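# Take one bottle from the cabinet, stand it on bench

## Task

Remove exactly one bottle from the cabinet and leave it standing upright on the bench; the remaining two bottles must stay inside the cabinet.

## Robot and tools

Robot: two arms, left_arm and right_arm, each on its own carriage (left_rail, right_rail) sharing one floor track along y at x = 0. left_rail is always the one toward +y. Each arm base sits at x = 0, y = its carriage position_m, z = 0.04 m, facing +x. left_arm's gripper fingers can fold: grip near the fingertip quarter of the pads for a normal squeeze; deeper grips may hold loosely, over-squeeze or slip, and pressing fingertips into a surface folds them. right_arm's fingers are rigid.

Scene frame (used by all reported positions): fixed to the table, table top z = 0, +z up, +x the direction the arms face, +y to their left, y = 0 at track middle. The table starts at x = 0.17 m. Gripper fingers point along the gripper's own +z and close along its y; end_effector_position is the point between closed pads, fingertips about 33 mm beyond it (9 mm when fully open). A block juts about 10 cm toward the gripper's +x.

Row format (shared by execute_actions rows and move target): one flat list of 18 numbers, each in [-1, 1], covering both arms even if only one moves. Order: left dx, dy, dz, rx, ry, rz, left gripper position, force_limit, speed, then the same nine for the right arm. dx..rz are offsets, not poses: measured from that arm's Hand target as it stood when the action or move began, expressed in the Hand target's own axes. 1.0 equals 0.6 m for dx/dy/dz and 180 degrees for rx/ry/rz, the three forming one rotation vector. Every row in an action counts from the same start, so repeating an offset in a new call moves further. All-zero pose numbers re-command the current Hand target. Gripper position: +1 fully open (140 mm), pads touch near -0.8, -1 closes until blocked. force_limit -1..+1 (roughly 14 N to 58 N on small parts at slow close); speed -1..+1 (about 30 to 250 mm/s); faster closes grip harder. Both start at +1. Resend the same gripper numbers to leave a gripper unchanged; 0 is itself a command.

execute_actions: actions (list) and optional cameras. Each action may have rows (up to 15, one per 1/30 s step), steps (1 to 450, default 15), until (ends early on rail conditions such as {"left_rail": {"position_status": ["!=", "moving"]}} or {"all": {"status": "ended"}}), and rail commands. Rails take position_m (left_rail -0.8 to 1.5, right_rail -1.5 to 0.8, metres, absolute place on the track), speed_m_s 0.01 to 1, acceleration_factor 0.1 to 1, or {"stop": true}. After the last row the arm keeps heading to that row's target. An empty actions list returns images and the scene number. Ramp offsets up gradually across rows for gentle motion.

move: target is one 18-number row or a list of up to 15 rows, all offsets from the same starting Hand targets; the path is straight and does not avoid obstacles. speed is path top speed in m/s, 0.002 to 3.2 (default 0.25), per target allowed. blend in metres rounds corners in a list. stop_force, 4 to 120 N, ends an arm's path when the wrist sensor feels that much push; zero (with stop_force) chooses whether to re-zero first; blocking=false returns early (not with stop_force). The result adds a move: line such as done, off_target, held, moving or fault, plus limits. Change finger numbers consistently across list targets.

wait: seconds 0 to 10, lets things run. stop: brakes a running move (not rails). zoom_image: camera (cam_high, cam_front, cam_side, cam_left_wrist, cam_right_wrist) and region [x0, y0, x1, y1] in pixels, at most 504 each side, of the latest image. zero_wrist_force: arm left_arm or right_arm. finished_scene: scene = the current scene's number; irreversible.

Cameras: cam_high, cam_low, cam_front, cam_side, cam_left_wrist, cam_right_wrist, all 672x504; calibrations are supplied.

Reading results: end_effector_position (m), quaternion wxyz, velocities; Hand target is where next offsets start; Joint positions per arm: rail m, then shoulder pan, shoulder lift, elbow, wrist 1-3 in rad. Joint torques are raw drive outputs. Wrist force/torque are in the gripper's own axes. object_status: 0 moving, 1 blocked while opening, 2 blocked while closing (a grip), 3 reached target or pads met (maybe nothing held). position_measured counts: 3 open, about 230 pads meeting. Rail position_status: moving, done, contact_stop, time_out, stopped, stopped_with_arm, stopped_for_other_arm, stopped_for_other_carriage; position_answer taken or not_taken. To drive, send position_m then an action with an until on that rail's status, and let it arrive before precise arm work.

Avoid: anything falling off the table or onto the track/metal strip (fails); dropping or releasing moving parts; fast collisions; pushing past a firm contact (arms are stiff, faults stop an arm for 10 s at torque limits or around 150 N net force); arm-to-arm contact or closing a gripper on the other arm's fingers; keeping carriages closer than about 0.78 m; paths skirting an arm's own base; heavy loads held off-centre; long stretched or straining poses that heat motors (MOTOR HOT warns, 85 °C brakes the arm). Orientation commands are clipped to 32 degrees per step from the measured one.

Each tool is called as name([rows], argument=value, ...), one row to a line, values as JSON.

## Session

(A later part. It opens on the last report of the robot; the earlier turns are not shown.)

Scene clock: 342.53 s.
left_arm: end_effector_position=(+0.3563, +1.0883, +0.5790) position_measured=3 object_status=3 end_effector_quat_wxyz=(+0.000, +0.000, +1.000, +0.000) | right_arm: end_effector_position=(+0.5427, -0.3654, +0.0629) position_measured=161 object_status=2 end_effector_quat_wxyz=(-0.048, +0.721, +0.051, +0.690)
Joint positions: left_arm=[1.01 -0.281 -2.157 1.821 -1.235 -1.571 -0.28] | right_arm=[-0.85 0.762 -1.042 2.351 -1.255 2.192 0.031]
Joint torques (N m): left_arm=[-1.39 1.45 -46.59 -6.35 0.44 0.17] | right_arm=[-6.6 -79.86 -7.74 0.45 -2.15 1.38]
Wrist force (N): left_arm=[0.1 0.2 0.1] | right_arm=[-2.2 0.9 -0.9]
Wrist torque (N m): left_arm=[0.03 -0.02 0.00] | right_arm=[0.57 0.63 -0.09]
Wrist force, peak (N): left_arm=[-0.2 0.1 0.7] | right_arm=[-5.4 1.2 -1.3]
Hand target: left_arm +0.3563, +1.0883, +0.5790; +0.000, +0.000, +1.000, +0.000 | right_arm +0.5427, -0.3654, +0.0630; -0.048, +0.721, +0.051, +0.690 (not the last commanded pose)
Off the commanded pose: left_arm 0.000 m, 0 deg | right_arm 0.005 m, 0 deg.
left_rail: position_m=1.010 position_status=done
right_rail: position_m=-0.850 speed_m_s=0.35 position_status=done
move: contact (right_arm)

execute_actions([
  {"left_rail":{"position_m":0.8},"rows":[[0,0,0,0,0,0,-1,-1,0,0,0,0,0,0,0,0.16,-0.6,-1]],"steps":60},
])

move(target=[0.327,-0.63,0.215,0,0,0,-1,-1,0,0,0,-0.22,0,0,0,0.16,-0.6,-1], speed=0.3, cameras=["cam_high","cam_side","cam_right_wrist"])

Scene clock: 375.90 s.
left_arm: end_effector_position=(+0.3563, +0.8786, +0.5790) position_measured=233 object_status=3 end_effector_quat_wxyz=(+0.000, +0.000, +1.000, +0.000) | right_arm: end_effector_position=(+0.5427, -0.3655, +0.0630) position_measured=109 object_status=3 end_effector_quat_wxyz=(-0.048, +0.721, +0.051, +0.690)
Joint positions: left_arm=[0.8 -0.281 -2.157 1.821 -1.235 -1.571 -0.28] | right_arm=[-0.85 0.762 -1.042 2.351 -1.255 2.192 0.031]
Joint torques (N m): left_arm=[-0.32 3.16 -45.59 -6.37 0.99 0.12] | right_arm=[-9.17 -80.36 -8.22 -3.57 -1.82 1.18]
Wrist force (N): left_arm=[0.0 0.3 0.3] | right_arm=[-2.6 1.3 -1.5]
Wrist torque (N m): left_arm=[0.05 0.00 0.00] | right_arm=[0.56 0.56 -0.12]
Wrist force, peak (N): left_arm=[0.1 1.9 0.2] | right_arm=[-2.9 1.2 -1.5]
Hand target: left_arm +0.3563, +0.8786, +0.5790; +0.000, +0.000, +1.000, +0.000 | right_arm +0.5427, -0.3655, +0.0630; -0.048, +0.721, +0.051, +0.690
Off the commanded pose: left_arm 0.000 m, 0 deg | right_arm 0.000 m, 0 deg.
left_rail: position_m=0.800 position_status=done
right_rail: position_m=-0.850 speed_m_s=0.35 position_status=done

Scene clock: 378.00 s.
left_arm: end_effector_position=(+0.1602, +0.5007, +0.4500) position_measured=233 object_status=3 end_effector_quat_wxyz=(+0.000, +0.000, +1.000, +0.000) | right_arm: end_effector_position=(+0.4122, -0.3838, +0.0688) position_measured=109 object_status=3 end_effector_quat_wxyz=(-0.048, +0.721, +0.051, +0.690)
Joint positions: left_arm=[0.8 -1.618 -2.264 2.091 -1.398 -1.571 -1.618] | right_arm=[-0.85 0.971 -1.089 2.462 -1.308 2.401 0.048]
Joint torques (N m): left_arm=[-12.63 22.46 -41.19 -7.56 2.6 -0.98] | right_arm=[11.2 -72.73 -2.17 -3.65 3.29 1.93]
Wrist force (N): left_arm=[0.1 0.2 0.9] | right_arm=[-2.3 0.7 -1.6]
Wrist torque (N m): left_arm=[-0.03 -0.15 0.09] | right_arm=[0.45 0.55 -0.12]
Wrist force, peak (N): left_arm=[1.5 -2.0 2.1] | right_arm=[-2.5 1.0 -2.5]
Hand target: left_arm +0.1601, +0.5006, +0.4500; +0.000, +0.000, +1.000, +0.000 | right_arm +0.4122, -0.3838, +0.0688; -0.048, +0.721, +0.051, +0.690
Off the commanded pose: left_arm 0.000 m, 0 deg | right_arm 0.000 m, 0 deg.
left_rail: position_m=0.800 position_status=done
right_rail: position_m=-0.850 speed_m_s=0.35 position_status=done
move: done
camera_calibration:
cam_right_wrist: T_world_to_cam=[[0.111691, -0.993443, -0.0243982, -0.420076], [-0.359099, -0.0174558, -0.933136, 0.210902], [0.926592, 0.112984, -0.358694, -0.136018], [0, 0, 0, 1]] pos_world=[0.248687, -0.398273, 0.137762]
Images, in order (width x height): cam_high 672x504, cam_side 672x504, cam_right_wrist 672x504.

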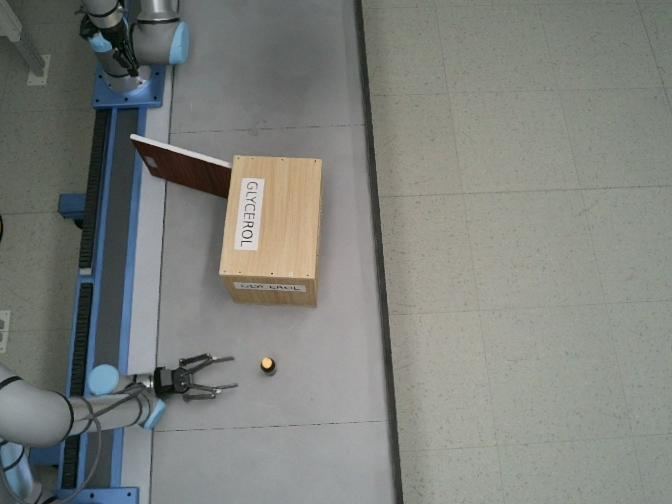

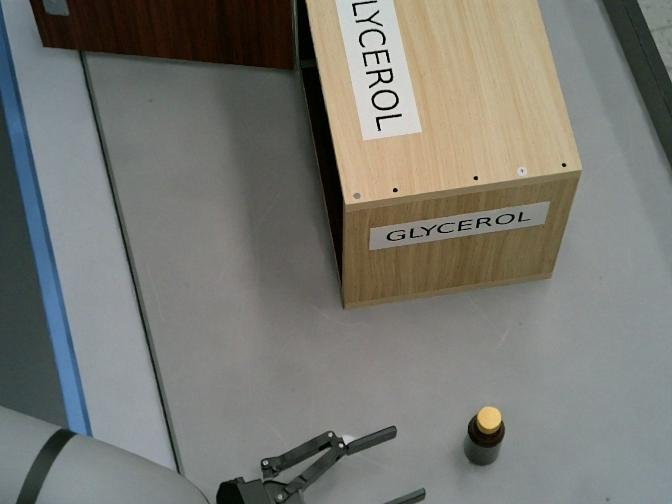

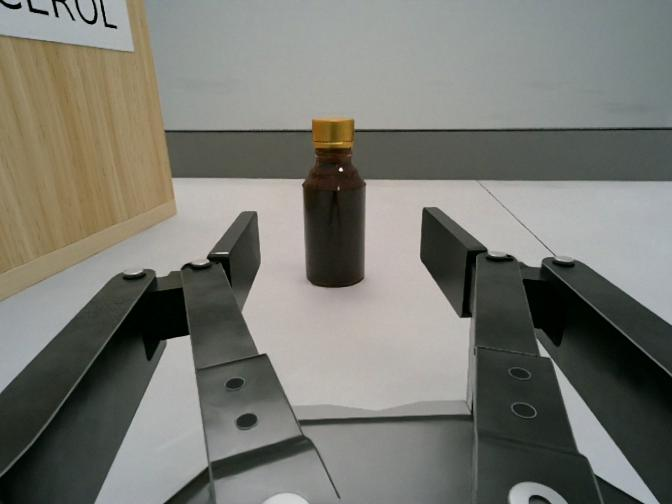

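move([
  [-0.0083,-0.1177,0.3167,0,0,0,-1,-1,0,0,0,0,0,0,0,0.16,-0.6,-1],
  [-0.0067,-0.23,0.3167,0,0,0,-1,-1,0,0,0,0,0,0,0,0.16,-0.6,-1],
  [0.0283,-0.4087,0.3167,0,0,0,-1,-1,0,0,0,0,0,0,0,0.16,-0.6,-1],
  [0,-0.5865,0.3167,0,0,0,-1,-1,0,0,0,0,0,0,0,0.16,-0.6,-1],
  [-0.0872,-0.7438,0.3167,0,0,0,-1,-1,0,0,0,0,0,0,0,0.16,-0.6,-1],
  [-0.2222,-0.8615,0.3167,0,0,0,-1,-1,0,0,0,0,0,0,0,0.16,-0.6,-1],
  [-0.3117,-0.9043,0.3167,0,0,0,-1,-1,0,0,0,0,0,0,0,0.16,-0.6,-1],
], speed=[0.25,0.12,0.13,0.13,0.13,0.13,0.1], blend=[0.02,0.015,0.02,0.02,0.02,0.02,0])

move(target=[-0.138,0,0,0,0,0,-1,-1,0,0,0,0,0,0,0,0.16,-0.6,-1], speed=0.03, stop_force=12, cameras=["cam_high","cam_front","cam_side"])

Scene clock: 400.67 s.
left_arm: end_effector_position=(+0.3471, -0.0420, +0.2600) position_measured=233 object_status=3 end_effector_quat_wxyz=(+0.000, +0.000, +1.000, +0.000) | right_arm: end_effector_position=(+0.4122, -0.3838, +0.0688) position_measured=109 object_status=3 end_effector_quat_wxyz=(-0.048, +0.721, +0.051, +0.690)
Joint positions: left_arm=[0.8 -1.372 -1.179 1.512 -1.903 -1.571 -1.372] | right_arm=[-0.85 0.971 -1.089 2.462 -1.308 2.401 0.048]
Joint torques (N m): left_arm=[15.03 -69.56 -53.99 -3.26 -1.81 1.76] | right_arm=[13.12 -72.63 -2.54 -0.48 3.02 2.13]
Wrist force (N): left_arm=[1.6 2.0 0.5] | right_arm=[-2.4 0.8 -1.5]
Wrist torque (N m): left_arm=[-0.02 -0.01 -0.02] | right_arm=[0.47 0.56 -0.12]
Wrist force, peak (N): left_arm=[-1.8 3.7 -3.0] | right_arm=[-2.5 1.2 -1.9]
Hand target: left_arm +0.3472, -0.0420, +0.2600; +0.000, +0.000, +1.000, +0.000 | right_arm +0.4122, -0.3838, +0.0688; -0.048, +0.721, +0.051, +0.690
Off the commanded pose: left_arm 0.000 m, 0 deg | right_arm 0.000 m, 0 deg.
left_rail: position_m=0.800 position_status=done
right_rail: position_m=-0.850 speed_m_s=0.35 position_status=done
move: done

Scene clock: 404.23 s.
left_arm: end_effector_position=(+0.4169, -0.0420, +0.2600) position_measured=233 object_status=3 end_effector_quat_wxyz=(+0.000, +0.000, +1.000, +0.000) | right_arm: end_effector_position=(+0.4122, -0.3838, +0.0688) position_measured=109 object_status=3 end_effector_quat_wxyz=(-0.048, +0.721, +0.051, +0.690)
Joint positions: left_arm=[0.8 -1.297 -1.134 1.445 -1.882 -1.571 -1.298] | right_arm=[-0.85 0.971 -1.089 2.462 -1.308 2.401 0.048]
Joint torques (N m): left_arm=[-17.86 -96.78 -39.33 -7.38 -1.12 -1.59] | right_arm=[14.72 -71.61 -3.2 -0.1 2.72 1.6]
Wrist force (N): left_arm=[0.1 0.6 1.0] | right_arm=[-2.6 0.8 -1.3]
Wrist torque (N m): left_arm=[0.18 -0.03 0.18] | right_arm=[0.48 0.58 -0.12]
Wrist force, peak (N): left_arm=[15.9 0.3 -0.2] | right_arm=[-2.8 0.8 -1.9]
Hand target: left_arm +0.4169, -0.0420, +0.2600; +0.000, +0.000, +1.000, +0.000 (not the last commanded pose) | right_arm +0.4122, -0.3838, +0.0688; -0.048, +0.721, +0.051, +0.690
Off the commanded pose: left_arm 0.013 m, 0 deg | right_arm 0.000 m, 0 deg.
left_rail: position_m=0.800 position_status=done
right_rail: position_m=-0.850 speed_m_s=0.35 position_status=done
move: contact (left_arm)
Images, in order (width x height): cam_high 672x504, cam_front 672x504, cam_side 672x504.

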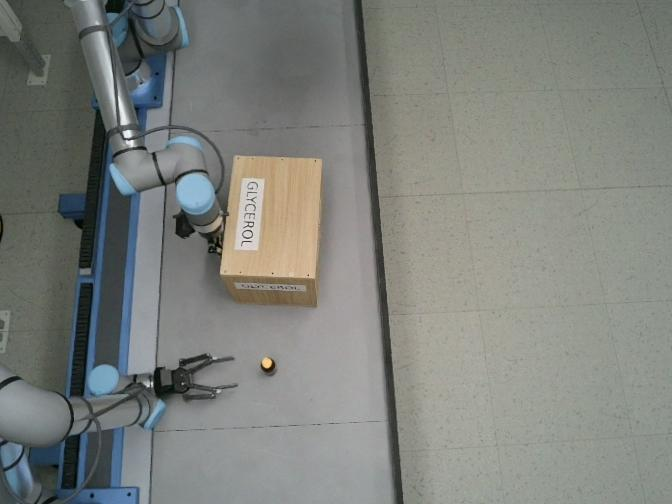

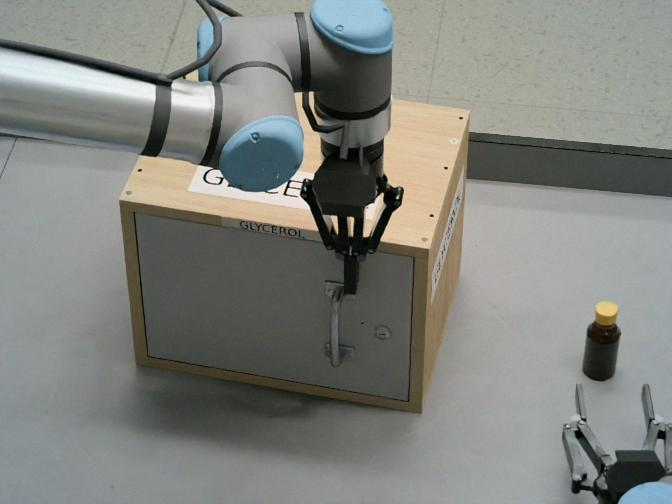

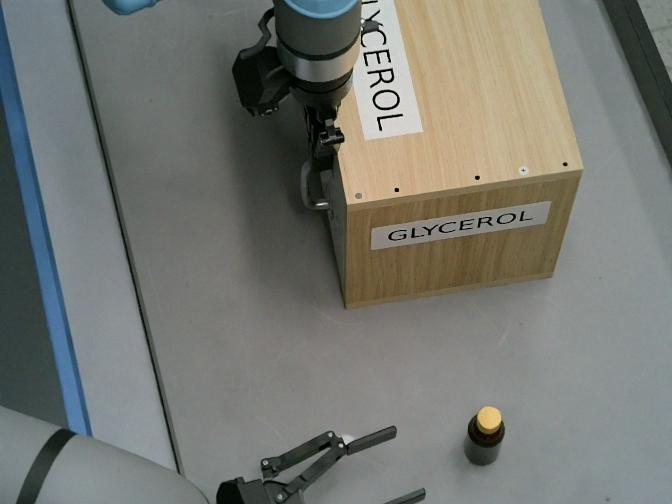

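move([
  [0.15,0,0,0,0,0,-1,-1,0,0,0,0,0,0,0,0.16,-0.6,-1],
  [0.15,0,-0.25,0,0,0,-1,-1,0,0,0,0,0,0,0,0.16,-0.6,-1],
], speed=[0.12,0.3], blend=[0.02,0], cameras=["cam_front"])

Scene clock: 410.83 s.
left_arm: end_effector_position=(+0.3269, -0.0420, +0.4100) position_measured=233 object_status=3 end_effector_quat_wxyz=(+0.000, +0.000, +1.000, +0.000) | right_arm: end_effector_position=(+0.4122, -0.3838, +0.0688) position_measured=109 object_status=3 end_effector_quat_wxyz=(-0.048, +0.721, +0.051, +0.690)
Joint positions: left_arm=[0.8 -1.395 -1.243 1.332 -1.659 -1.571 -1.395] | right_arm=[-0.85 0.971 -1.089 2.462 -1.308 2.401 0.048]
Joint torques (N m): left_arm=[-14.54 -66.1 -56.01 -2.05 -2.03 -1.14] | right_arm=[11.78 -69.58 -3.95 -0.52 2.28 2.03]
Wrist force (N): left_arm=[-0.4 -0.1 0.9] | right_arm=[-2.5 0.8 -1.7]
Wrist torque (N m): left_arm=[-0.07 0.10 0.16] | right_arm=[0.48 0.59 -0.12]
Wrist force, peak (N): left_arm=[1.3 0.0 4.1] | right_arm=[-2.8 0.8 -1.7]
Hand target: left_arm +0.3269, -0.0420, +0.4100; +0.000, +0.000, +1.000, +0.000 | right_arm +0.4122, -0.3838, +0.0688; -0.048, +0.721, +0.051, +0.690
Off the commanded pose: left_arm 0.000 m, 0 deg | right_arm 0.000 m, 0 deg.
left_rail: position_m=0.800 position_status=done
right_rail: position_m=-0.850 speed_m_s=0.35 position_status=done
move: done
Images, in order (width x height): cam_front 672x504.

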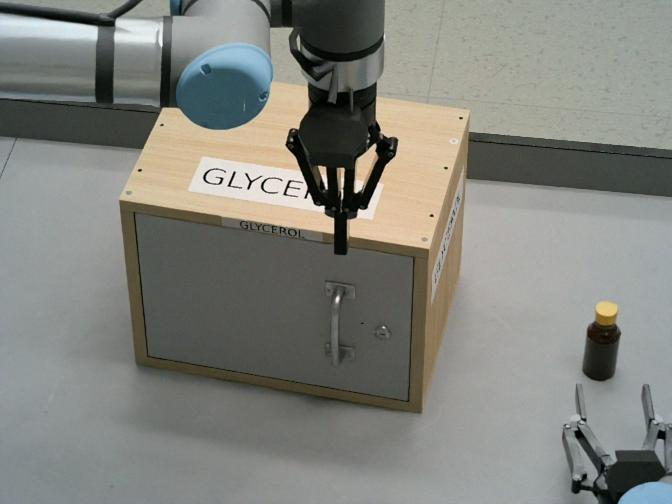

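finished_scene(scene=2)

The scene is finished: the task was done.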